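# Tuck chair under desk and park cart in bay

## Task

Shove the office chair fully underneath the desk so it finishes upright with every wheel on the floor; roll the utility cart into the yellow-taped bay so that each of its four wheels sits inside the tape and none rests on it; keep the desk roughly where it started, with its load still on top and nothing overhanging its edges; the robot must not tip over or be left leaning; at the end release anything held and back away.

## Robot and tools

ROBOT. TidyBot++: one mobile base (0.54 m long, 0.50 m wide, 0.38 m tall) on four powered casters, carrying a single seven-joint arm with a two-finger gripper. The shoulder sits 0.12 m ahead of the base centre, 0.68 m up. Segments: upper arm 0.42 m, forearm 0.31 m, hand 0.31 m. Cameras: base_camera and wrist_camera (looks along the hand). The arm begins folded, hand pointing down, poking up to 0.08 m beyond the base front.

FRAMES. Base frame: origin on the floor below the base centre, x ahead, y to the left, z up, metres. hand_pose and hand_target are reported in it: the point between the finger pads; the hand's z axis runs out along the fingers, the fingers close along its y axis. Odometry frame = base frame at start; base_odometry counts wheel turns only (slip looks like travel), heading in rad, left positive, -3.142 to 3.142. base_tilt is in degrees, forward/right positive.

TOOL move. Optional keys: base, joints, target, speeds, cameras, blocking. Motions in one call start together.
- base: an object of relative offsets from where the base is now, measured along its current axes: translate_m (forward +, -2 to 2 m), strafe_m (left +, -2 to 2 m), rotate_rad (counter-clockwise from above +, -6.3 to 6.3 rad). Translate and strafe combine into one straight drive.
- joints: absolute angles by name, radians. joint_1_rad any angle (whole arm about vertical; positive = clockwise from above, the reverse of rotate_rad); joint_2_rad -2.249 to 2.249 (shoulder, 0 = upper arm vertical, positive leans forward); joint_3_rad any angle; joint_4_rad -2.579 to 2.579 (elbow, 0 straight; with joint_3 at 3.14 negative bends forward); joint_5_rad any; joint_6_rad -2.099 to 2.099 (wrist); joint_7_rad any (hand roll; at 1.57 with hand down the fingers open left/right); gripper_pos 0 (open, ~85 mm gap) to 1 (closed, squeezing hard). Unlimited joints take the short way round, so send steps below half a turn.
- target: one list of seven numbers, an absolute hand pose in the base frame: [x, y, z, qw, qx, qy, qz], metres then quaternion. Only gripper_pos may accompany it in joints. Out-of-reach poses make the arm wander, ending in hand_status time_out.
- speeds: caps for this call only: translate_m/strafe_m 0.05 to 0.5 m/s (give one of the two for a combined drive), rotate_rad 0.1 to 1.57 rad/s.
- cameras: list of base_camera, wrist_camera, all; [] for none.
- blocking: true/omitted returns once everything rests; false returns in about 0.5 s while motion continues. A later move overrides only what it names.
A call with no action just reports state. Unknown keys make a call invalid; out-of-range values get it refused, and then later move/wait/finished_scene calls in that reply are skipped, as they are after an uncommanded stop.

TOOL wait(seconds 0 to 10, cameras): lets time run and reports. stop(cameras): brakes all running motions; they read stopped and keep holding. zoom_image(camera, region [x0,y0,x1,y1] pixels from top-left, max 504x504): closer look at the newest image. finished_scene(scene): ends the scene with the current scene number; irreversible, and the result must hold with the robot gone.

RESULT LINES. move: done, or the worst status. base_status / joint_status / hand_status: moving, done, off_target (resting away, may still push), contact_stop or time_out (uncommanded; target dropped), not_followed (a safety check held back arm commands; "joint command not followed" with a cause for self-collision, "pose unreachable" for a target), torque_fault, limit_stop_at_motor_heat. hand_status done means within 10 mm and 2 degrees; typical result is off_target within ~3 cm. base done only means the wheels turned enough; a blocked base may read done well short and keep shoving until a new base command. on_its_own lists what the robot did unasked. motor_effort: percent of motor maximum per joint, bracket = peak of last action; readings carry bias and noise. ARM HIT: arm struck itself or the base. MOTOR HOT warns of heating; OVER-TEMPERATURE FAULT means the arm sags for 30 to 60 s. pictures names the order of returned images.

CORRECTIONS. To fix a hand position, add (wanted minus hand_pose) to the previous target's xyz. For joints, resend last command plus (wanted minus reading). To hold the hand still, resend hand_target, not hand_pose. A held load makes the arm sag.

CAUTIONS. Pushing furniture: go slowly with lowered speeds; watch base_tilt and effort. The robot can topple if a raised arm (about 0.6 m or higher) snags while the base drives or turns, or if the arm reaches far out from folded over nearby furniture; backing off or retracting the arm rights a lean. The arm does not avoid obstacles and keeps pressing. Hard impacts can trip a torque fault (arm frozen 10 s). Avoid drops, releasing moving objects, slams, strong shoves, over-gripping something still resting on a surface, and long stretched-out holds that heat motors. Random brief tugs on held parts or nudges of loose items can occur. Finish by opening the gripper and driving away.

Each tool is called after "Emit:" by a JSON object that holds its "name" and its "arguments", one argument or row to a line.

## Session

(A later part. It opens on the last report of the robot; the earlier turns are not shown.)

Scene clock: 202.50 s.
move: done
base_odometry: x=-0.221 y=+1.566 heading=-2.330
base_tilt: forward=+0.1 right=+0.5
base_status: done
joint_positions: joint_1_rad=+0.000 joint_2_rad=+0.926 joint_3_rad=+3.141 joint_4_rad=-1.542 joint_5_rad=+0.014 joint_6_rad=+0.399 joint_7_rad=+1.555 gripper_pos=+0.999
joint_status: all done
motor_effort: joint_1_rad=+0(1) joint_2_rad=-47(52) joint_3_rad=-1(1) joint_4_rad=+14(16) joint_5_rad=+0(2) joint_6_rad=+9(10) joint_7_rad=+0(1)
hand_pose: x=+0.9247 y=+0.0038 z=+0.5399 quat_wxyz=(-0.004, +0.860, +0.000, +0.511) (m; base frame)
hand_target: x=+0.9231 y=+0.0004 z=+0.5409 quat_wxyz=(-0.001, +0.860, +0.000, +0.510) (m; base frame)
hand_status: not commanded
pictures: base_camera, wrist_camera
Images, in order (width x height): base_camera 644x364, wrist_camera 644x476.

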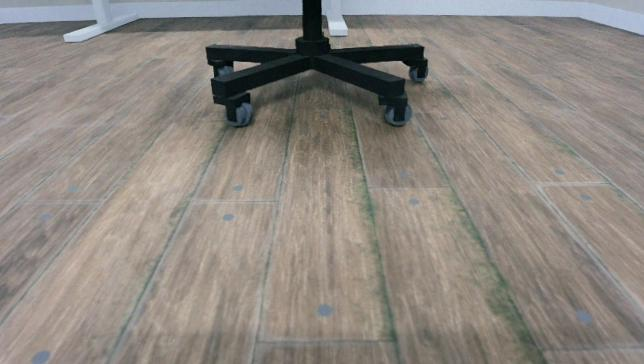

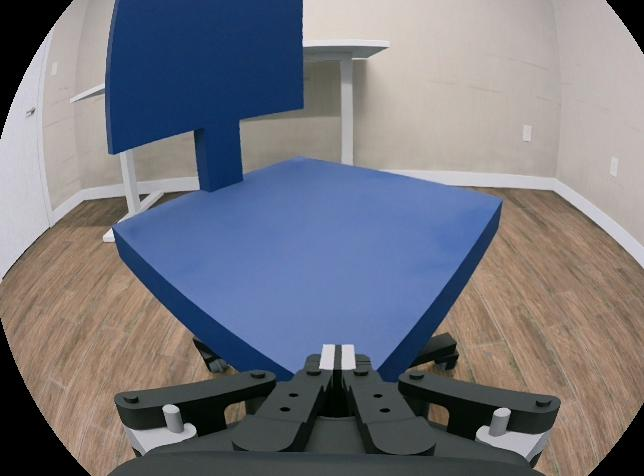

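Emit:
{"name": "move", "arguments": {
  "base": {"translate_m":-0.15,"strafe_m":-0.25},
  "cameras": []
}}

Emit:
{"name": "move", "arguments": {
  "target": [0.87,0,0.47,0,0.924,0,0.383]
}}

Emit:
{"name": "move", "arguments": {
  "base": {"translate_m":0.6},
  "speeds": {"translate_m":0.18}
}}

Scene clock: 211.93 s.
move: done
base_odometry: x=-0.299 y=+1.848 heading=-2.330
base_tilt: forward=+0.1 right=+0.5
base_status: done
joint_positions: joint_1_rad=+0.009 joint_2_rad=+0.926 joint_3_rad=+3.141 joint_4_rad=-1.542 joint_5_rad=+0.014 joint_6_rad=+0.399 joint_7_rad=+1.555 gripper_pos=+0.999
joint_status: not commanded
motor_effort: joint_1_rad=-1(4) joint_2_rad=-47(48) joint_3_rad=+0(3) joint_4_rad=+15(16) joint_5_rad=+0(1) joint_6_rad=+9(9) joint_7_rad=+0(1)
hand_pose: x=+0.9247 y=-0.0039 z=+0.5399 quat_wxyz=(-0.001, +0.860, -0.004, +0.511) (m; base frame)
hand_target: x=+0.9231 y=+0.0004 z=+0.5409 quat_wxyz=(-0.001, +0.860, +0.000, +0.510) (m; base frame)
hand_status: not commanded
pictures: none
No camera images: "cameras" was empty.

Scene clock: 212.67 s.
move: done
base_odometry: x=-0.299 y=+1.848 heading=-2.330
base_tilt: forward=+0.1 right=+0.5
base_status: not commanded
joint_positions: joint_1_rad=+0.009 joint_2_rad=+0.925 joint_3_rad=+3.141 joint_4_rad=-1.547 joint_5_rad=+0.014 joint_6_rad=+0.141 joint_7_rad=+1.555 gripper_pos=+0.999
joint_status: not commanded
motor_effort: joint_1_rad=+0(1) joint_2_rad=-46(50) joint_3_rad=-1(1) joint_4_rad=+13(15) joint_5_rad=+0(1) joint_6_rad=+7(9) joint_7_rad=+0(1)
hand_pose: x=+0.8755 y=-0.0046 z=+0.4738 quat_wxyz=(+0.000, +0.919, -0.005, +0.394) (m; base frame)
hand_target: x=+0.8700 y=+0.0000 z=+0.4700 quat_wxyz=(+0.000, +0.924, +0.000, +0.383) (m; base frame)
hand_status: done (0.008 m and 1.5 deg from the pose sent, 0.089 m and 16.4 deg at the start)
pictures: base_camera, wrist_camera
Images, in order (width x height): base_camera 644x364, wrist_camera 644x476.

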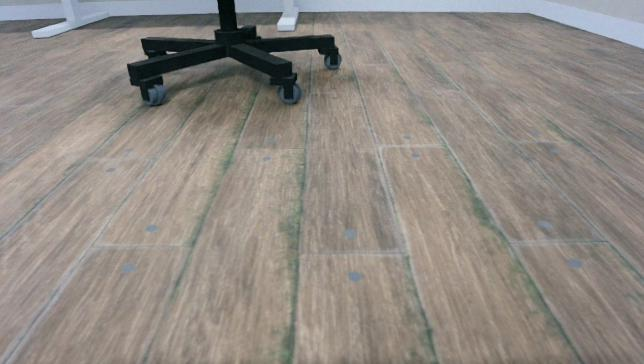

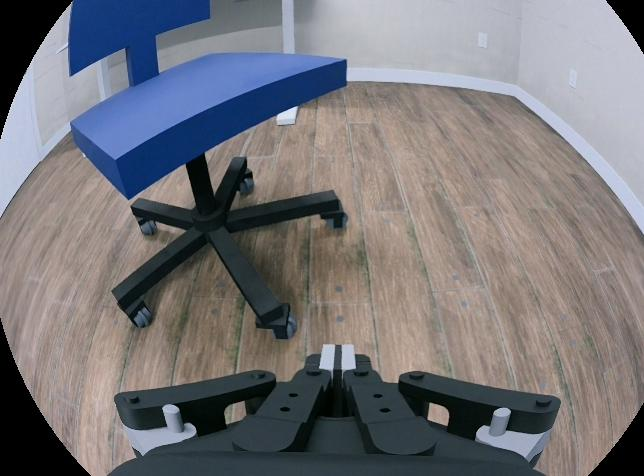

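Scene clock: 216.63 s.
move: done
base_odometry: x=-0.713 y=+1.412 heading=-2.330
base_tilt: forward=+0.1 right=+0.5
base_status: done
joint_positions: joint_1_rad=+0.009 joint_2_rad=+0.923 joint_3_rad=+3.145 joint_4_rad=-1.544 joint_5_rad=+0.014 joint_6_rad=+0.139 joint_7_rad=+1.555 gripper_pos=+0.999
joint_status: not commanded
motor_effort: joint_1_rad=-1(5) joint_2_rad=-46(48) joint_3_rad=-1(5) joint_4_rad=+14(17) joint_5_rad=+1(1) joint_6_rad=+8(10) joint_7_rad=-1(1)
hand_pose: x=+0.8773 y=-0.0070 z=+0.4766 quat_wxyz=(+0.002, +0.918, -0.005, +0.396) (m; base frame)
hand_target: x=+0.8700 y=+0.0000 z=+0.4700 quat_wxyz=(+0.000, +0.924, +0.000, +0.383) (m; base frame)
hand_status: not commanded
pictures: base_camera, wrist_camera
Images, in order (width x height): base_camera 644x364, wrist_camera 644x476.

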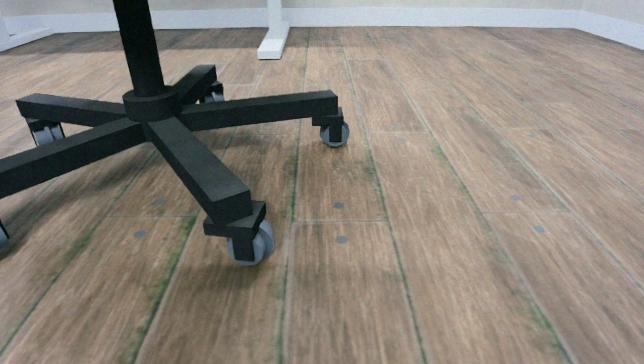

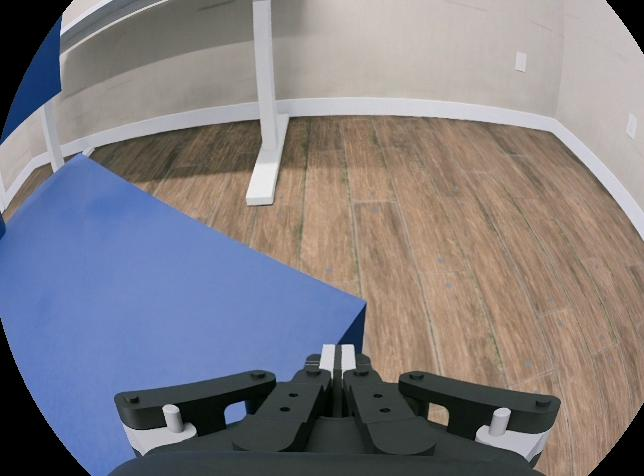

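Emit:
{"name": "move", "arguments": {
  "base": {"translate_m":0.22,"strafe_m":0.03},
  "speeds": {"translate_m":0.15}
}}

Scene clock: 220.33 s.
move: done
base_odometry: x=-0.843 y=+1.232 heading=-2.331
base_tilt: forward=+0.1 right=+0.4
base_status: done
joint_positions: joint_1_rad=+0.012 joint_2_rad=+0.921 joint_3_rad=+3.149 joint_4_rad=-1.546 joint_5_rad=+0.014 joint_6_rad=+0.139 joint_7_rad=+1.555 gripper_pos=+0.999
joint_status: not commanded
motor_effort: joint_1_rad=+0(5) joint_2_rad=-46(48) joint_3_rad=+0(4) joint_4_rad=+13(16) joint_5_rad=+0(1) joint_6_rad=+7(9) joint_7_rad=-1(1)
hand_pose: x=+0.8763 y=-0.0118 z=+0.4767 quat_wxyz=(+0.005, +0.918, -0.007, +0.395) (m; base frame)
hand_target: x=+0.8700 y=+0.0000 z=+0.4700 quat_wxyz=(+0.000, +0.924, +0.000, +0.383) (m; base frame)
hand_status: not commanded
pictures: base_camera, wrist_camera
Images, in order (width x height): base_camera 644x364, wrist_camera 644x476.

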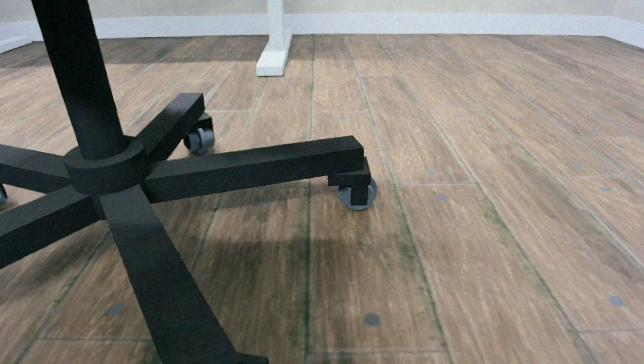

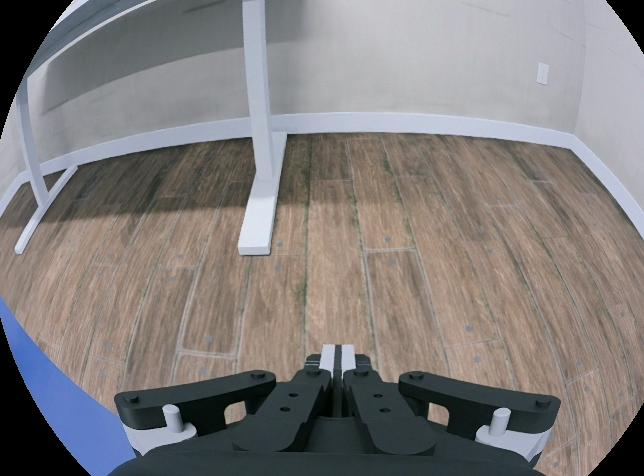

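Emit:
{"name": "move", "arguments": {
  "base": {"translate_m":-0.55}
}}

Scene clock: 225.93 s.
move: done
base_odometry: x=-0.464 y=+1.631 heading=-2.331
base_tilt: forward=+0.1 right=+0.5
base_status: done
joint_positions: joint_1_rad=+0.010 joint_2_rad=+0.920 joint_3_rad=+3.148 joint_4_rad=-1.545 joint_5_rad=+0.014 joint_6_rad=+0.139 joint_7_rad=+1.555 gripper_pos=+0.999
joint_status: not commanded
motor_effort: joint_1_rad=+0(3) joint_2_rad=-46(51) joint_3_rad=-1(2) joint_4_rad=+13(16) joint_5_rad=+1(1) joint_6_rad=+8(8) joint_7_rad=+0(1)
hand_pose: x=+0.8770 y=-0.0097 z=+0.4777 quat_wxyz=(+0.004, +0.918, -0.006, +0.396) (m; base frame)
hand_target: x=+0.8700 y=+0.0000 z=+0.4700 quat_wxyz=(+0.000, +0.924, +0.000, +0.383) (m; base frame)
hand_status: not commanded
pictures: base_camera, wrist_camera
Images, in order (width x height): base_camera 644x364, wrist_camera 644x476.

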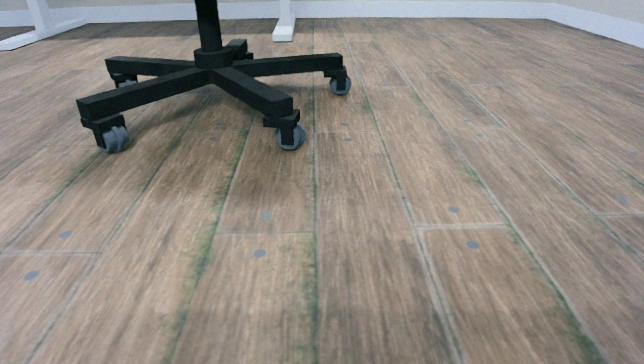

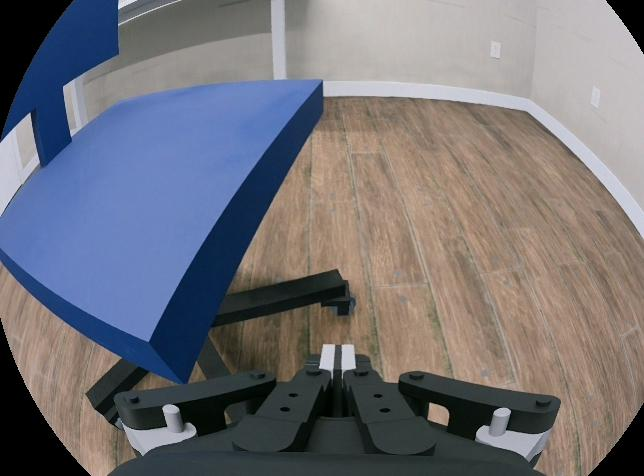

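Emit:
{"name": "move", "arguments": {
  "base": {"strafe_m":-0.15},
  "target": [0.96,0,0.48,0,0.866,0,0.5]
}}

Emit:
{"name": "move", "arguments": {
  "base": {"translate_m":0.52}
}}

Emit:
{"name": "move", "arguments": {
  "base": {"strafe_m":0.4},
  "speeds": {"strafe_m":0.15}
}}

Scene clock: 231.70 s.
move: off_target
base_odometry: x=-0.572 y=+1.734 heading=-2.331
base_tilt: forward=+0.1 right=+0.5
base_status: done
joint_positions: joint_1_rad=+0.000 joint_2_rad=+1.071 joint_3_rad=+3.155 joint_4_rad=-1.378 joint_5_rad=+0.014 joint_6_rad=+0.293 joint_7_rad=+1.555 gripper_pos=+0.999
joint_status: not commanded
motor_effort: joint_1_rad=+0(6) joint_2_rad=-50(52) joint_3_rad=-1(3) joint_4_rad=+14(15) joint_5_rad=+0(1) joint_6_rad=+8(9) joint_7_rad=+0(1)
hand_pose: x=+0.9483 y=-0.0047 z=+0.4689 quat_wxyz=(+0.004, +0.881, +0.000, +0.473) (m; base frame)
hand_target: x=+0.9600 y=+0.0000 z=+0.4800 quat_wxyz=(+0.000, +0.866, +0.000, +0.500) (m; base frame)
hand_status: off_target (0.017 m and 3.6 deg from the pose sent, 0.084 m and 13.3 deg at the start)
pictures: base_camera, wrist_camera
Images, in order (width x height): base_camera 644x364, wrist_camera 644x476.

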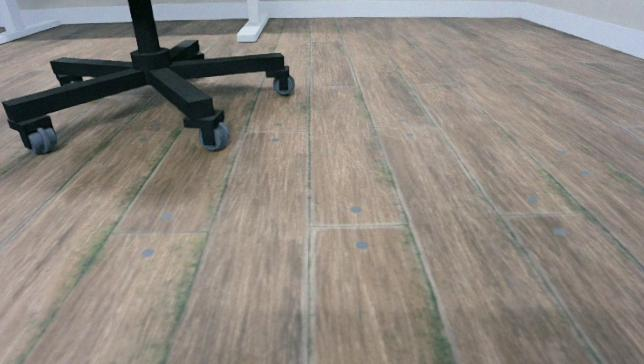

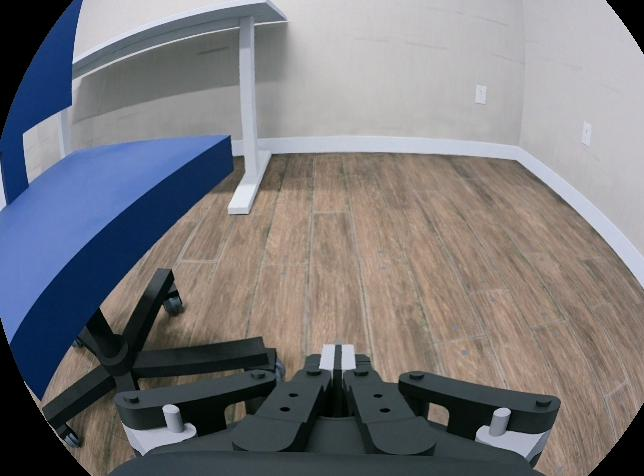

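Scene clock: 233.80 s.
move: done
base_odometry: x=-0.931 y=+1.358 heading=-2.332
base_tilt: forward=+0.1 right=+0.5
base_status: done
joint_positions: joint_1_rad=+0.000 joint_2_rad=+1.073 joint_3_rad=+3.155 joint_4_rad=-1.369 joint_5_rad=+0.014 joint_6_rad=+0.299 joint_7_rad=+1.555 gripper_pos=+0.999
joint_status: not commanded
motor_effort: joint_1_rad=+0(1) joint_2_rad=-50(53) joint_3_rad=+0(1) joint_4_rad=+14(16) joint_5_rad=+0(1) joint_6_rad=+8(9) joint_7_rad=+0(1)
hand_pose: x=+0.9528 y=-0.0047 z=+0.4735 quat_wxyz=(+0.004, +0.878, +0.000, +0.479) (m; base frame)
hand_target: x=+0.9600 y=+0.0000 z=+0.4800 quat_wxyz=(+0.000, +0.866, +0.000, +0.500) (m; base frame)
hand_status: not commanded
pictures: base_camera, wrist_camera
Images, in order (width x height): base_camera 644x364, wrist_camera 644x476.

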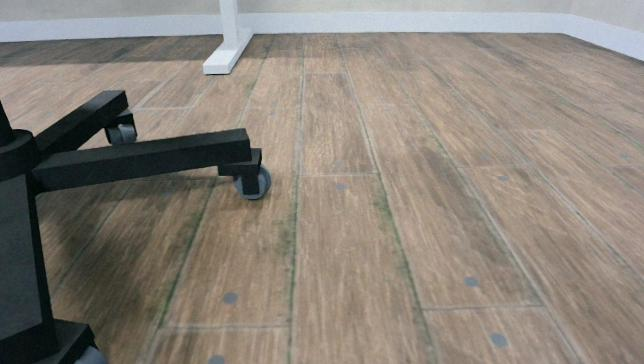

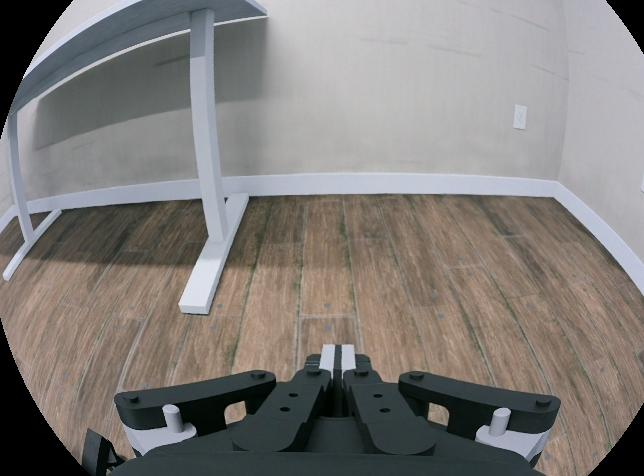

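Scene clock: 237.23 s.
move: done
base_odometry: x=-0.641 y=+1.081 heading=-2.332
base_tilt: forward=+0.1 right=+0.5
base_status: done
joint_positions: joint_1_rad=-0.005 joint_2_rad=+1.073 joint_3_rad=+3.152 joint_4_rad=-1.369 joint_5_rad=+0.014 joint_6_rad=+0.299 joint_7_rad=+1.555 gripper_pos=+0.999
joint_status: not commanded
motor_effort: joint_1_rad=+0(4) joint_2_rad=-50(51) joint_3_rad=+0(3) joint_4_rad=+14(15) joint_5_rad=+0(1) joint_6_rad=+8(9) joint_7_rad=-1(1)
hand_pose: x=+0.9528 y=+0.0010 z=+0.4735 quat_wxyz=(+0.001, +0.878, +0.002, +0.479) (m; base frame)
hand_target: x=+0.9600 y=+0.0000 z=+0.4800 quat_wxyz=(+0.000, +0.866, +0.000, +0.500) (m; base frame)
hand_status: not commanded
pictures: base_camera, wrist_camera
Images, in order (width x height): base_camera 644x364, wrist_camera 644x476.

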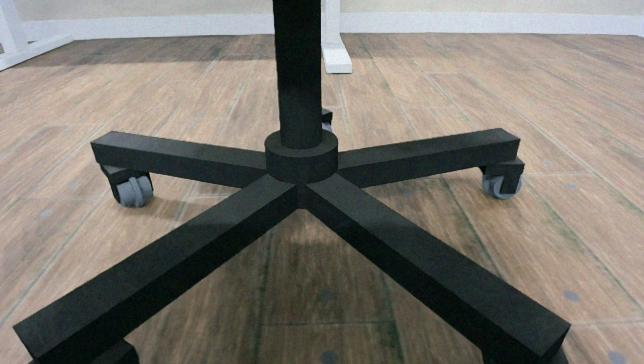

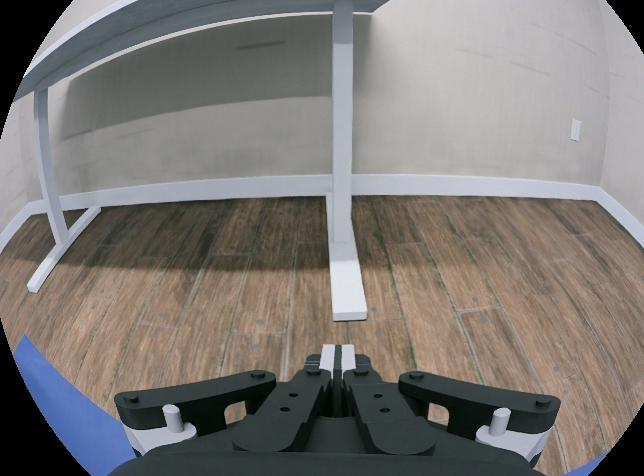

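Emit:
{"name": "move", "arguments": {
  "base": {"strafe_m":-0.4},
  "cameras": []
}}

Emit:
{"name": "move", "arguments": {
  "target": [0.96,0,0.4,0,0.866,0,0.5],
  "cameras": ["wrist_camera"]
}}

Emit:
{"name": "move", "arguments": {
  "base": {"strafe_m":0.3},
  "speeds": {"strafe_m":0.15}
}}

Scene clock: 246.07 s.
move: done
base_odometry: x=-0.931 y=+1.357 heading=-2.331
base_tilt: forward=+0.1 right=+0.5
base_status: done
joint_positions: joint_1_rad=+0.004 joint_2_rad=+1.073 joint_3_rad=+3.156 joint_4_rad=-1.369 joint_5_rad=+0.014 joint_6_rad=+0.300 joint_7_rad=+1.555 gripper_pos=+0.999
joint_status: not commanded
motor_effort: joint_1_rad=+0(6) joint_2_rad=-50(53) joint_3_rad=+0(3) joint_4_rad=+14(16) joint_5_rad=+0(1) joint_6_rad=+8(9) joint_7_rad=+0(1)
hand_pose: x=+0.9532 y=-0.0089 z=+0.4737 quat_wxyz=(+0.006, +0.878, -0.002, +0.479) (m; base frame)
hand_target: x=+0.9600 y=+0.0000 z=+0.4800 quat_wxyz=(+0.000, +0.866, +0.000, +0.500) (m; base frame)
hand_status: not commanded
pictures: none
No camera images: "cameras" was empty.

Scene clock: 247.50 s.
move: off_target
base_odometry: x=-0.931 y=+1.357 heading=-2.331
base_tilt: forward=+0.1 right=+0.5
base_status: not commanded
joint_positions: joint_1_rad=+0.004 joint_2_rad=+1.241 joint_3_rad=+3.156 joint_4_rad=-1.323 joint_5_rad=+0.014 joint_6_rad=+0.397 joint_7_rad=+1.555 gripper_pos=+0.999
joint_status: not commanded
motor_effort: joint_1_rad=+0(1) joint_2_rad=-51(56) joint_3_rad=-1(1) joint_4_rad=+12(15) joint_5_rad=+0(1) joint_6_rad=+8(9) joint_7_rad=+0(1)
hand_pose: x=+0.9465 y=-0.0081 z=+0.3800 quat_wxyz=(+0.005, +0.883, -0.001, +0.468) (m; base frame)
hand_target: x=+0.9600 y=+0.0000 z=+0.4000 quat_wxyz=(+0.000, +0.866, +0.000, +0.500) (m; base frame)
hand_status: off_target (0.025 m and 4.2 deg from the pose sent, 0.075 m and 2.8 deg at the start)
pictures: wrist_camera
Images, in order (width x height): wrist_camera 644x476.

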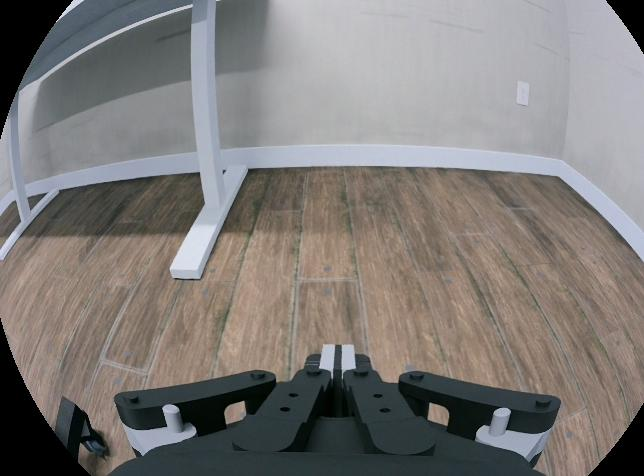

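Scene clock: 250.33 s.
move: done
base_odometry: x=-0.714 y=+1.150 heading=-2.331
base_tilt: forward=+0.1 right=+0.5
base_status: done
joint_positions: joint_1_rad=+0.003 joint_2_rad=+1.238 joint_3_rad=+3.166 joint_4_rad=-1.304 joint_5_rad=+0.014 joint_6_rad=+0.410 joint_7_rad=+1.555 gripper_pos=+0.999
joint_status: not commanded
motor_effort: joint_1_rad=-1(16) joint_2_rad=-52(53) joint_3_rad=-1(10) joint_4_rad=+14(14) joint_5_rad=+0(4) joint_6_rad=+8(9) joint_7_rad=+0(1)
hand_pose: x=+0.9575 y=-0.0127 z=+0.3935 quat_wxyz=(+0.010, +0.875, +0.001, +0.483) (m; base frame)
hand_target: x=+0.9600 y=+0.0000 z=+0.4000 quat_wxyz=(+0.000, +0.866, +0.000, +0.500) (m; base frame)
hand_status: not commanded
pictures: base_camera, wrist_camera
Images, in order (width x height): base_camera 644x364, wrist_camera 644x476.

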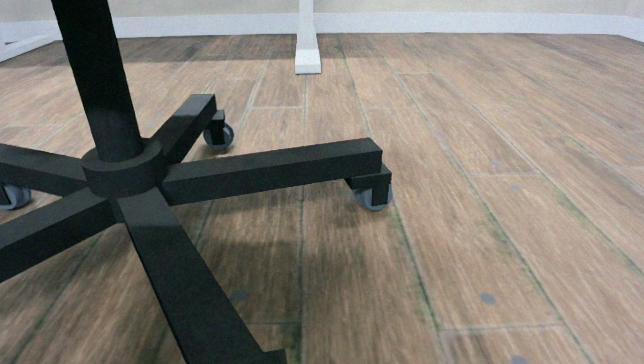

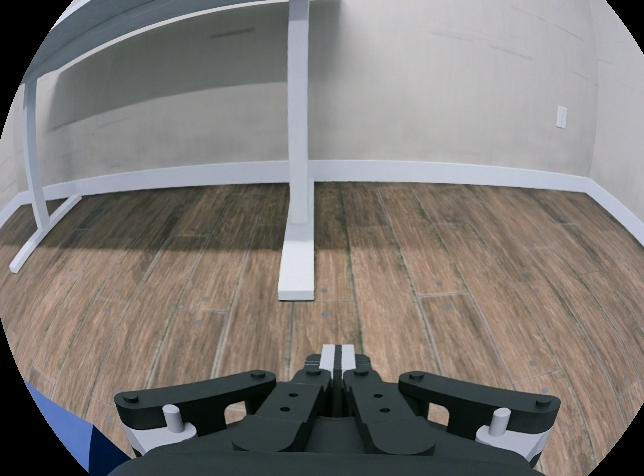

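Emit:
{"name": "move", "arguments": {
  "base": {"strafe_m":0.25},
  "speeds": {"strafe_m":0.15}
}}

Scene clock: 254.57 s.
move: done
base_odometry: x=-0.533 y=+0.978 heading=-2.331
base_tilt: forward=+0.1 right=+0.5
base_status: done
joint_positions: joint_1_rad=+0.009 joint_2_rad=+1.231 joint_3_rad=+3.170 joint_4_rad=-1.295 joint_5_rad=+0.014 joint_6_rad=+0.417 joint_7_rad=+1.555 gripper_pos=+0.999
joint_status: not commanded
motor_effort: joint_1_rad=-2(15) joint_2_rad=-49(52) joint_3_rad=-1(9) joint_4_rad=+11(13) joint_5_rad=+1(4) joint_6_rad=+7(9) joint_7_rad=+0(1)
hand_pose: x=+0.9646 y=-0.0197 z=+0.4057 quat_wxyz=(+0.013, +0.869, -0.001, +0.494) (m; base frame)
hand_target: x=+0.9600 y=+0.0000 z=+0.4000 quat_wxyz=(+0.000, +0.866, +0.000, +0.500) (m; base frame)
hand_status: not commanded
pictures: base_camera, wrist_camera
Images, in order (width x height): base_camera 644x364, wrist_camera 644x476.

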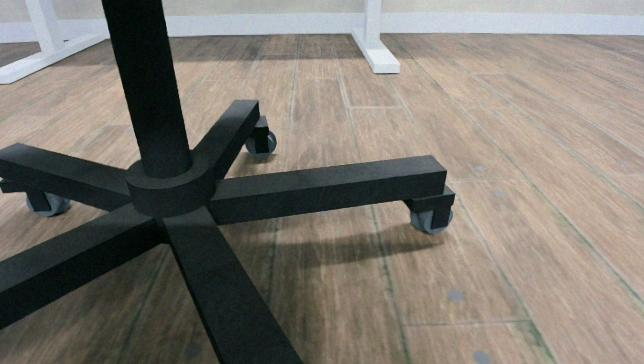

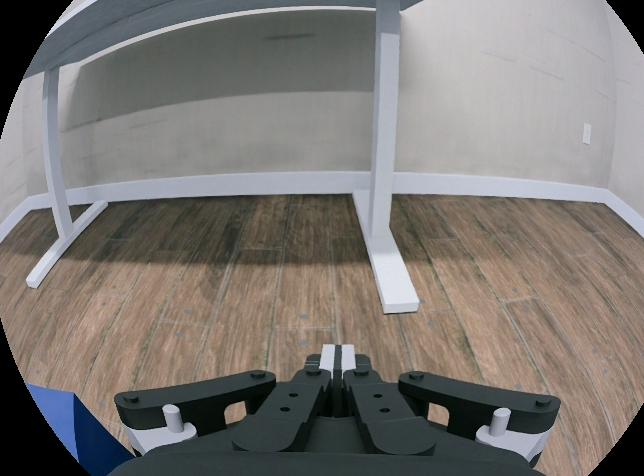

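Emit:
{"name": "move", "arguments": {
  "base": {"strafe_m":-0.2},
  "cameras": []
}}

Emit:
{"name": "move", "arguments": {
  "base": {"translate_m":-0.75,"strafe_m":0.2}
}}

Scene clock: 263.33 s.
move: done
base_odometry: x=-0.678 y=+1.116 heading=-2.331
base_tilt: forward=+0.1 right=+0.5
base_status: done
joint_positions: joint_1_rad=-0.004 joint_2_rad=+1.232 joint_3_rad=+3.156 joint_4_rad=-1.302 joint_5_rad=+0.014 joint_6_rad=+0.417 joint_7_rad=+1.555 gripper_pos=+0.999
joint_status: not commanded
motor_effort: joint_1_rad=+0(5) joint_2_rad=-52(54) joint_3_rad=-1(3) joint_4_rad=+14(15) joint_5_rad=-1(1) joint_6_rad=+9(9) joint_7_rad=+0(1)
hand_pose: x=+0.9612 y=-0.0021 z=+0.4015 quat_wxyz=(+0.003, +0.872, +0.003, +0.490) (m; base frame)
hand_target: x=+0.9600 y=+0.0000 z=+0.4000 quat_wxyz=(+0.000, +0.866, +0.000, +0.500) (m; base frame)
hand_status: not commanded
pictures: none
No camera images: "cameras" was empty.

Scene clock: 266.00 s.
move: done
base_odometry: x=-0.016 y=+1.521 heading=-2.331
base_tilt: forward=+0.1 right=+0.5
base_status: done
joint_positions: joint_1_rad=-0.012 joint_2_rad=+1.227 joint_3_rad=+3.156 joint_4_rad=-1.305 joint_5_rad=+0.013 joint_6_rad=+0.424 joint_7_rad=+1.555 gripper_pos=+0.999
joint_status: not commanded
motor_effort: joint_1_rad=+0(13) joint_2_rad=-52(53) joint_3_rad=+0(9) joint_4_rad=+14(15) joint_5_rad=+0(3) joint_6_rad=+9(9) joint_7_rad=-1(1)
hand_pose: x=+0.9625 y=+0.0054 z=+0.4065 quat_wxyz=(+0.001, +0.869, +0.006, +0.494) (m; base frame)
hand_target: x=+0.9600 y=+0.0000 z=+0.4000 quat_wxyz=(+0.000, +0.866, +0.000, +0.500) (m; base frame)
hand_status: not commanded
pictures: base_camera, wrist_camera
Images, in order (width x height): base_camera 644x364, wrist_camera 644x476.

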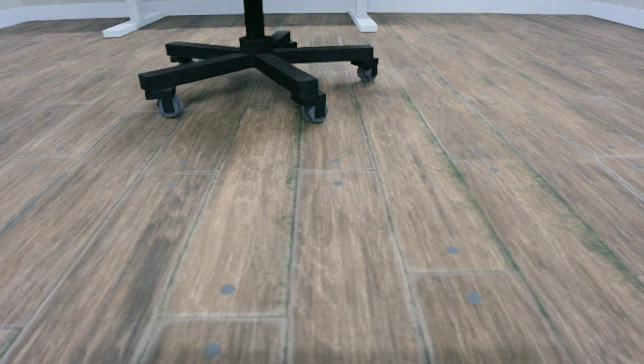

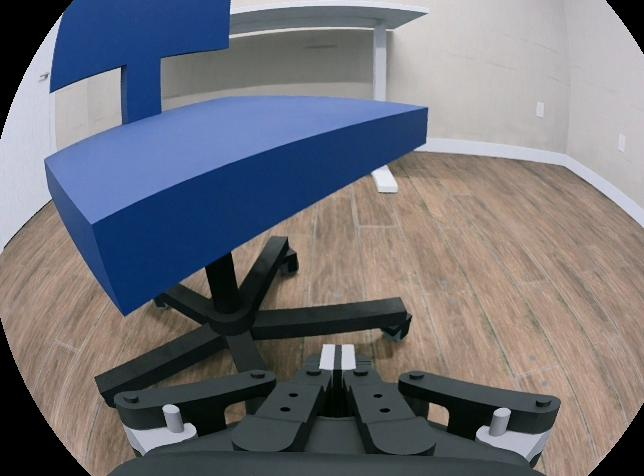

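Emit:
{"name": "move", "arguments": {
  "base": {"strafe_m":-1.15},
  "target": [0.87,0,0.43,0,0.924,0,0.383],
  "cameras": []
}}

Emit:
{"name": "move", "arguments": {
  "base": {"translate_m":1.6},
  "joints": {"joint_1_rad":-1.57}
}}

Emit:
{"name": "move", "arguments": {
  "base": {"rotate_rad":1.57},
  "joints": {"joint_1_rad":0}
}}

Scene clock: 277.83 s.
move: off_target
base_odometry: x=-0.849 y=+2.314 heading=-2.332
base_tilt: forward=+0.1 right=+0.5
base_status: done
joint_positions: joint_1_rad=+0.006 joint_2_rad=+0.998 joint_3_rad=+3.147 joint_4_rad=-1.524 joint_5_rad=+0.013 joint_6_rad=+0.239 joint_7_rad=+1.555 gripper_pos=+0.999
joint_status: not commanded
motor_effort: joint_1_rad=+0(5) joint_2_rad=-47(53) joint_3_rad=+0(3) joint_4_rad=+12(14) joint_5_rad=+0(1) joint_6_rad=+8(9) joint_7_rad=+0(1)
hand_pose: x=+0.8907 y=-0.0057 z=+0.4504 quat_wxyz=(+0.002, +0.909, -0.004, +0.416) (m; base frame)
hand_target: x=+0.8700 y=+0.0000 z=+0.4300 quat_wxyz=(+0.000, +0.924, +0.000, +0.383) (m; base frame)
hand_status: off_target (0.030 m and 4.2 deg from the pose sent, 0.096 m and 14.2 deg at the start)
pictures: none
No camera images: "cameras" was empty.

Scene clock: 281.80 s.
move: done
base_odometry: x=-1.952 y=+1.156 heading=-2.332
base_tilt: forward=+0.1 right=+0.4
base_status: done
joint_positions: joint_1_rad=-1.564 joint_2_rad=+0.998 joint_3_rad=+3.146 joint_4_rad=-1.532 joint_5_rad=+0.013 joint_6_rad=+0.233 joint_7_rad=+1.555 gripper_pos=+0.999
joint_status: all done
motor_effort: joint_1_rad=+0(5) joint_2_rad=-47(49) joint_3_rad=-1(4) joint_4_rad=+12(15) joint_5_rad=+0(1) joint_6_rad=+8(8) joint_7_rad=+0(1)
hand_pose: x=+0.1243 y=+0.7671 z=+0.4461 quat_wxyz=(-0.289, +0.648, +0.642, +0.291) (m; base frame)
hand_target: x=+0.1178 y=+0.7510 z=+0.4300 quat_wxyz=(-0.271, +0.653, +0.654, +0.271) (m; base frame)
hand_status: not commanded
pictures: base_camera, wrist_camera
Images, in order (width x height): base_camera 644x364, wrist_camera 644x476.

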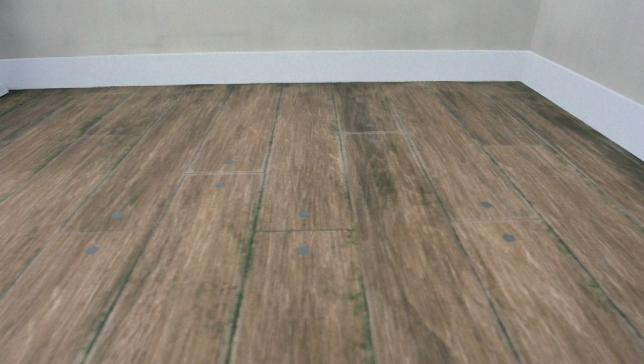

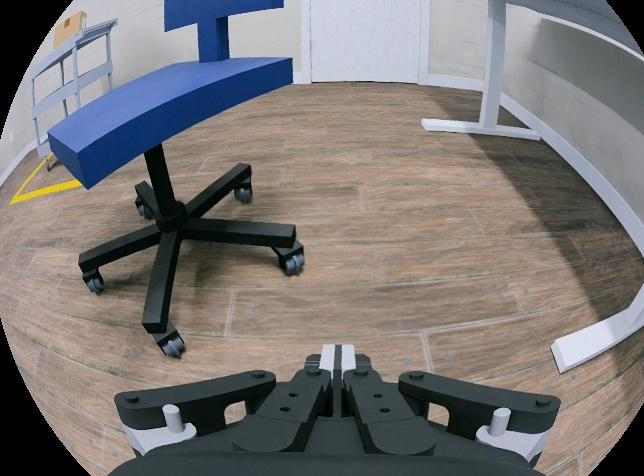

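Scene clock: 284.80 s.
move: done
base_odometry: x=-1.952 y=+1.155 heading=-0.763
base_tilt: forward=+0.1 right=+0.5
base_status: done
joint_positions: joint_1_rad=+0.001 joint_2_rad=+0.998 joint_3_rad=+3.142 joint_4_rad=-1.532 joint_5_rad=+0.013 joint_6_rad=+0.233 joint_7_rad=+1.555 gripper_pos=+0.999
joint_status: all done
motor_effort: joint_1_rad=+0(8) joint_2_rad=-47(49) joint_3_rad=+0(4) joint_4_rad=+13(14) joint_5_rad=+0(1) joint_6_rad=+8(8) joint_7_rad=+0(1)
hand_pose: x=+0.8860 y=+0.0017 z=+0.4460 quat_wxyz=(-0.002, +0.912, -0.001, +0.410) (m; base frame)
hand_target: x=+0.8700 y=+0.0018 z=+0.4300 quat_wxyz=(+0.000, +0.924, +0.001, +0.383) (m; base frame)
hand_status: not commanded
pictures: base_camera, wrist_camera
Images, in order (width x height): base_camera 644x364, wrist_camera 644x476.

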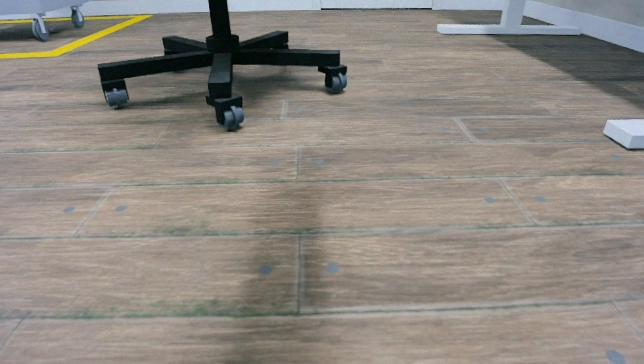

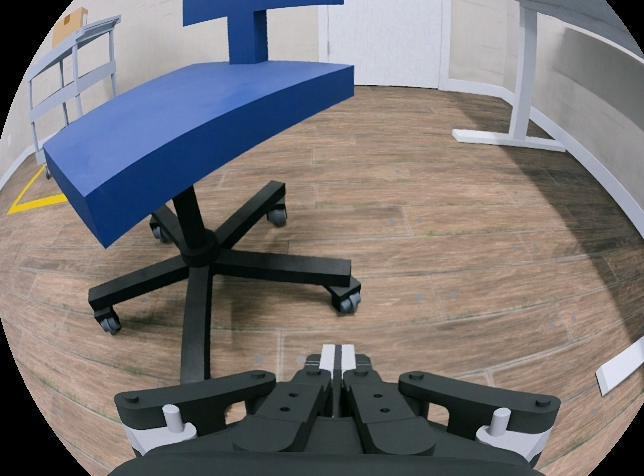

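Emit:
{"name": "move", "arguments": {
  "base": {"translate_m":0.55,"strafe_m":0.03},
  "speeds": {"translate_m":0.2}
}}

Emit:
{"name": "move", "arguments": {
  "base": {"translate_m":0.2},
  "speeds": {"translate_m":0.15}
}}

Scene clock: 291.57 s.
move: done
base_odometry: x=-1.534 y=+0.797 heading=-0.762
base_tilt: forward=+0.1 right=+0.5
base_status: done
joint_positions: joint_1_rad=+0.015 joint_2_rad=+0.992 joint_3_rad=+3.157 joint_4_rad=-1.533 joint_5_rad=+0.013 joint_6_rad=+0.223 joint_7_rad=+1.555 gripper_pos=+0.999
joint_status: not commanded
motor_effort: joint_1_rad=-1(9) joint_2_rad=-46(49) joint_3_rad=-1(7) joint_4_rad=+13(19) joint_5_rad=+0(2) joint_6_rad=+7(11) joint_7_rad=+0(1)
hand_pose: x=+0.8843 y=-0.0187 z=+0.4471 quat_wxyz=(+0.009, +0.913, -0.009, +0.407) (m; base frame)
hand_target: x=+0.8700 y=+0.0018 z=+0.4300 quat_wxyz=(+0.000, +0.924, +0.001, +0.383) (m; base frame)
hand_status: not commanded
pictures: base_camera, wrist_camera
Images, in order (width x height): base_camera 644x364, wrist_camera 644x476.

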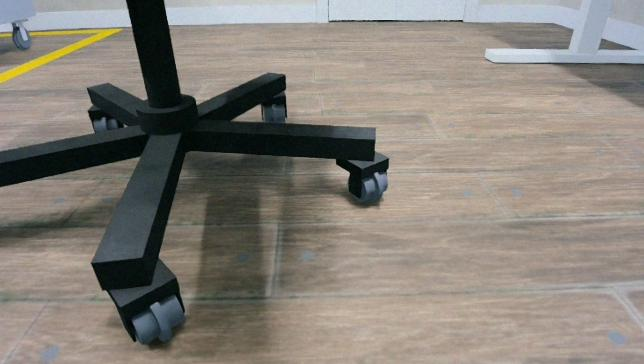

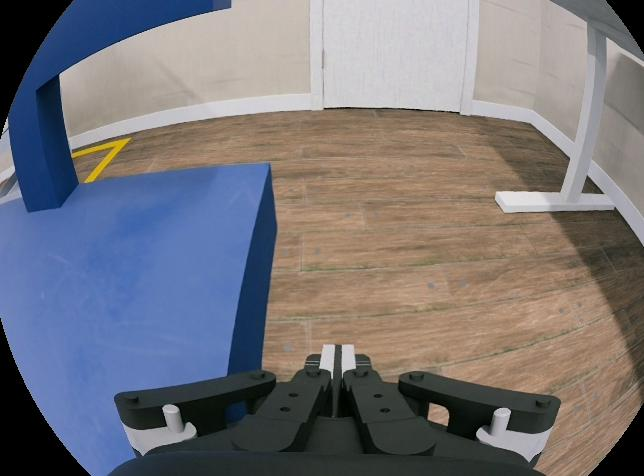

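Scene clock: 293.47 s.
move: done
base_odometry: x=-1.389 y=+0.659 heading=-0.762
base_tilt: forward=+0.1 right=+0.5
base_status: done
joint_positions: joint_1_rad=+0.013 joint_2_rad=+0.991 joint_3_rad=+3.155 joint_4_rad=-1.535 joint_5_rad=+0.013 joint_6_rad=+0.223 joint_7_rad=+1.555 gripper_pos=+0.999
joint_status: not commanded
motor_effort: joint_1_rad=+0(4) joint_2_rad=-47(49) joint_3_rad=+0(3) joint_4_rad=+12(14) joint_5_rad=-1(1) joint_6_rad=+8(8) joint_7_rad=+0(1)
hand_pose: x=+0.8837 y=-0.0160 z=+0.4470 quat_wxyz=(+0.007, +0.914, -0.008, +0.407) (m; base frame)
hand_target: x=+0.8700 y=+0.0018 z=+0.4300 quat_wxyz=(+0.000, +0.924, +0.001, +0.383) (m; base frame)
hand_status: not commanded
pictures: base_camera, wrist_camera
Images, in order (width x height): base_camera 644x364, wrist_camera 644x476.

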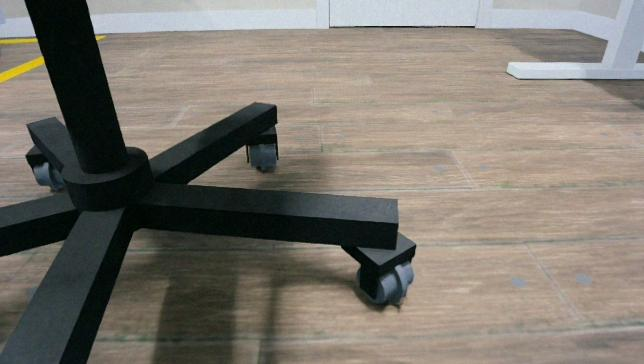

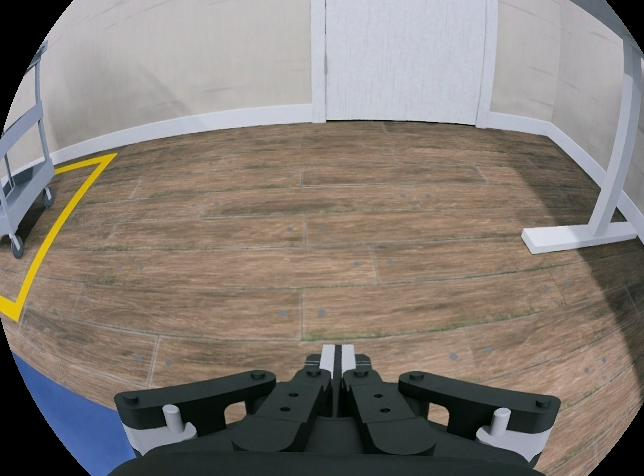

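Emit:
{"name": "move", "arguments": {
  "base": {"translate_m":-0.6}
}}

Scene clock: 298.17 s.
move: done
base_odometry: x=-1.823 y=+1.073 heading=-0.761
base_tilt: forward=+0.0 right=+0.5
base_status: done
joint_positions: joint_1_rad=+0.008 joint_2_rad=+0.989 joint_3_rad=+3.151 joint_4_rad=-1.536 joint_5_rad=+0.013 joint_6_rad=+0.221 joint_7_rad=+1.555 gripper_pos=+0.999
joint_status: not commanded
motor_effort: joint_1_rad=+0(6) joint_2_rad=-47(49) joint_3_rad=+0(4) joint_4_rad=+13(15) joint_5_rad=-1(2) joint_6_rad=+8(8) joint_7_rad=+0(1)
hand_pose: x=+0.8834 y=-0.0095 z=+0.4479 quat_wxyz=(+0.004, +0.914, -0.005, +0.406) (m; base frame)
hand_target: x=+0.8700 y=+0.0018 z=+0.4300 quat_wxyz=(+0.000, +0.924, +0.001, +0.383) (m; base frame)
hand_status: not commanded
pictures: base_camera, wrist_camera
Images, in order (width x height): base_camera 644x364, wrist_camera 644x476.

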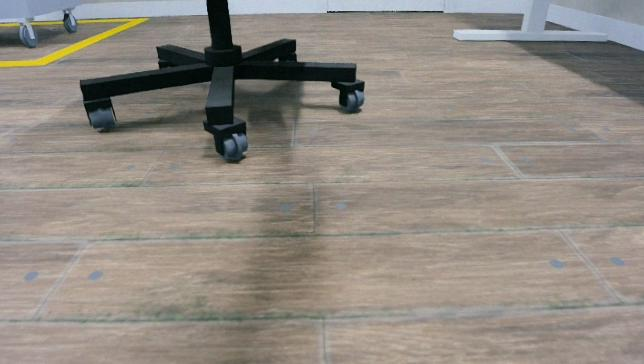

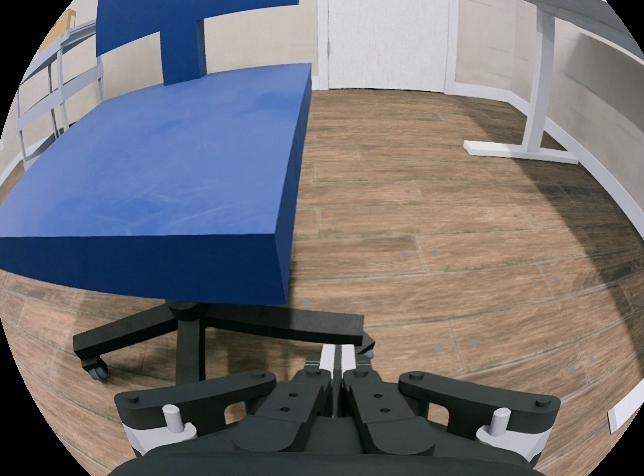

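Emit:
{"name": "move", "arguments": {
  "base": {"strafe_m":0.12},
  "cameras": []
}}

Emit:
{"name": "move", "arguments": {
  "base": {"translate_m":0.35},
  "speeds": {"translate_m":0.15}
}}

Scene clock: 310.60 s.
move: done
base_odometry: x=-1.741 y=+1.160 heading=-0.761
base_tilt: forward=+0.1 right=+0.5
base_status: done
joint_positions: joint_1_rad=-0.001 joint_2_rad=+0.989 joint_3_rad=+3.138 joint_4_rad=-1.536 joint_5_rad=+0.013 joint_6_rad=+0.221 joint_7_rad=+1.555 gripper_pos=+0.999
joint_status: not commanded
motor_effort: joint_1_rad=+0(5) joint_2_rad=-47(48) joint_3_rad=-1(3) joint_4_rad=+13(14) joint_5_rad=+0(1) joint_6_rad=+7(8) joint_7_rad=+0(1)
hand_pose: x=+0.8833 y=+0.0050 z=+0.4480 quat_wxyz=(-0.004, +0.914, +0.000, +0.406) (m; base frame)
hand_target: x=+0.8700 y=+0.0018 z=+0.4300 quat_wxyz=(+0.000, +0.924, +0.001, +0.383) (m; base frame)
hand_status: not commanded
pictures: none
No camera images: "cameras" was empty.

Scene clock: 313.53 s.
move: done
base_odometry: x=-1.487 y=+0.919 heading=-0.760
base_tilt: forward=+0.1 right=+0.5
base_status: done
joint_positions: joint_1_rad=+0.013 joint_2_rad=+0.993 joint_3_rad=+3.156 joint_4_rad=-1.553 joint_5_rad=+0.013 joint_6_rad=+0.192 joint_7_rad=+1.555 gripper_pos=+0.999
joint_status: not commanded
motor_effort: joint_1_rad=-3(7) joint_2_rad=-47(50) joint_3_rad=-3(6) joint_4_rad=+14(20) joint_5_rad=+1(2) joint_6_rad=+8(12) joint_7_rad=+0(1)
hand_pose: x=+0.8686 y=-0.0167 z=+0.4321 quat_wxyz=(+0.008, +0.923, -0.009, +0.384) (m; base frame)
hand_target: x=+0.8700 y=+0.0018 z=+0.4300 quat_wxyz=(+0.000, +0.924, +0.001, +0.383) (m; base frame)
hand_status: not commanded
pictures: base_camera, wrist_camera
Images, in order (width x height): base_camera 644x364, wrist_camera 644x476.

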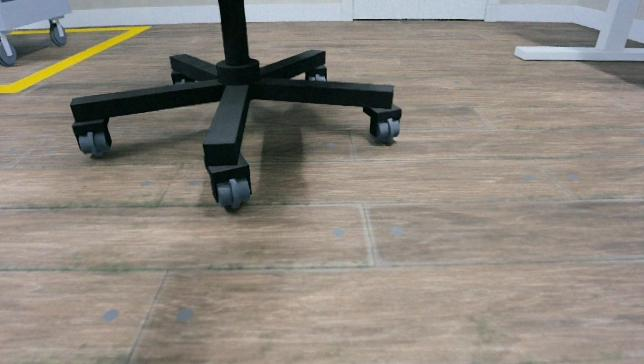

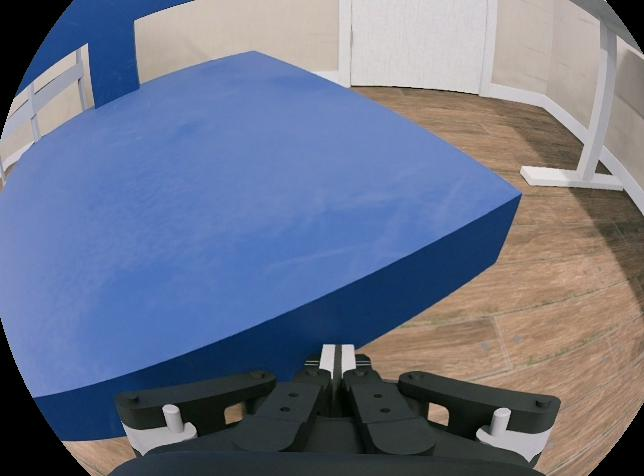

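Emit:
{"name": "move", "arguments": {
  "base": {"translate_m":0.15,"strafe_m":-0.08},
  "speeds": {"translate_m":0.15},
  "cameras": []
}}

Emit:
{"name": "move", "arguments": {
  "base": {"translate_m":0.12},
  "speeds": {"translate_m":0.15}
}}

Scene clock: 319.97 s.
move: done
base_odometry: x=-1.433 y=+0.758 heading=-0.760
base_tilt: forward=+0.1 right=+0.5
base_status: done
joint_positions: joint_1_rad=+0.009 joint_2_rad=+0.994 joint_3_rad=+3.153 joint_4_rad=-1.548 joint_5_rad=+0.013 joint_6_rad=+0.191 joint_7_rad=+1.555 gripper_pos=+0.999
joint_status: not commanded
motor_effort: joint_1_rad=+0(6) joint_2_rad=-46(49) joint_3_rad=+0(5) joint_4_rad=+12(19) joint_5_rad=-1(1) joint_6_rad=+7(11) joint_7_rad=+0(1)
hand_pose: x=+0.8702 y=-0.0119 z=+0.4325 quat_wxyz=(+0.006, +0.923, -0.006, +0.385) (m; base frame)
hand_target: x=+0.8700 y=+0.0018 z=+0.4300 quat_wxyz=(+0.000, +0.924, +0.001, +0.383) (m; base frame)
hand_status: not commanded
pictures: none
No camera images: "cameras" was empty.

Scene clock: 321.33 s.
move: done
base_odometry: x=-1.346 y=+0.675 heading=-0.760
base_tilt: forward=+0.1 right=+0.5
base_status: done
joint_positions: joint_1_rad=+0.011 joint_2_rad=+0.990 joint_3_rad=+3.154 joint_4_rad=-1.543 joint_5_rad=+0.013 joint_6_rad=+0.191 joint_7_rad=+1.555 gripper_pos=+0.999
joint_status: not commanded
motor_effort: joint_1_rad=+0(7) joint_2_rad=-47(48) joint_3_rad=+0(6) joint_4_rad=+13(16) joint_5_rad=+1(2) joint_6_rad=+8(9) joint_7_rad=+0(1)
hand_pose: x=+0.8736 y=-0.0138 z=+0.4374 quat_wxyz=(+0.006, +0.921, -0.007, +0.389) (m; base frame)
hand_target: x=+0.8700 y=+0.0018 z=+0.4300 quat_wxyz=(+0.000, +0.924, +0.001, +0.383) (m; base frame)
hand_status: not commanded
pictures: base_camera, wrist_camera
Images, in order (width x height): base_camera 644x364, wrist_camera 644x476.

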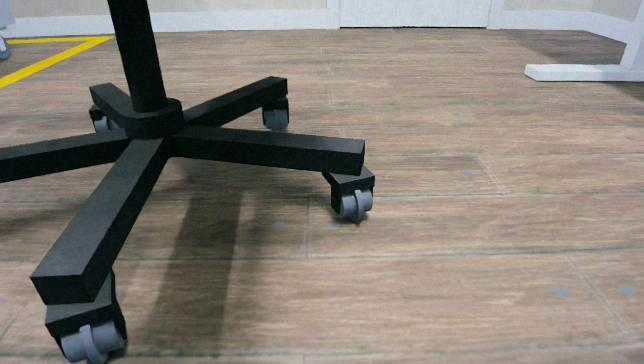

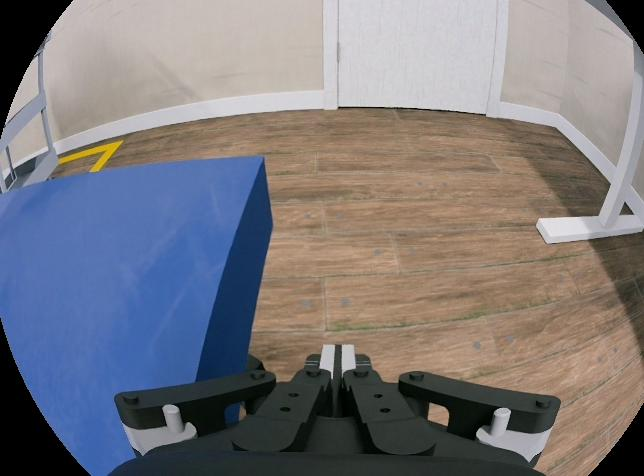

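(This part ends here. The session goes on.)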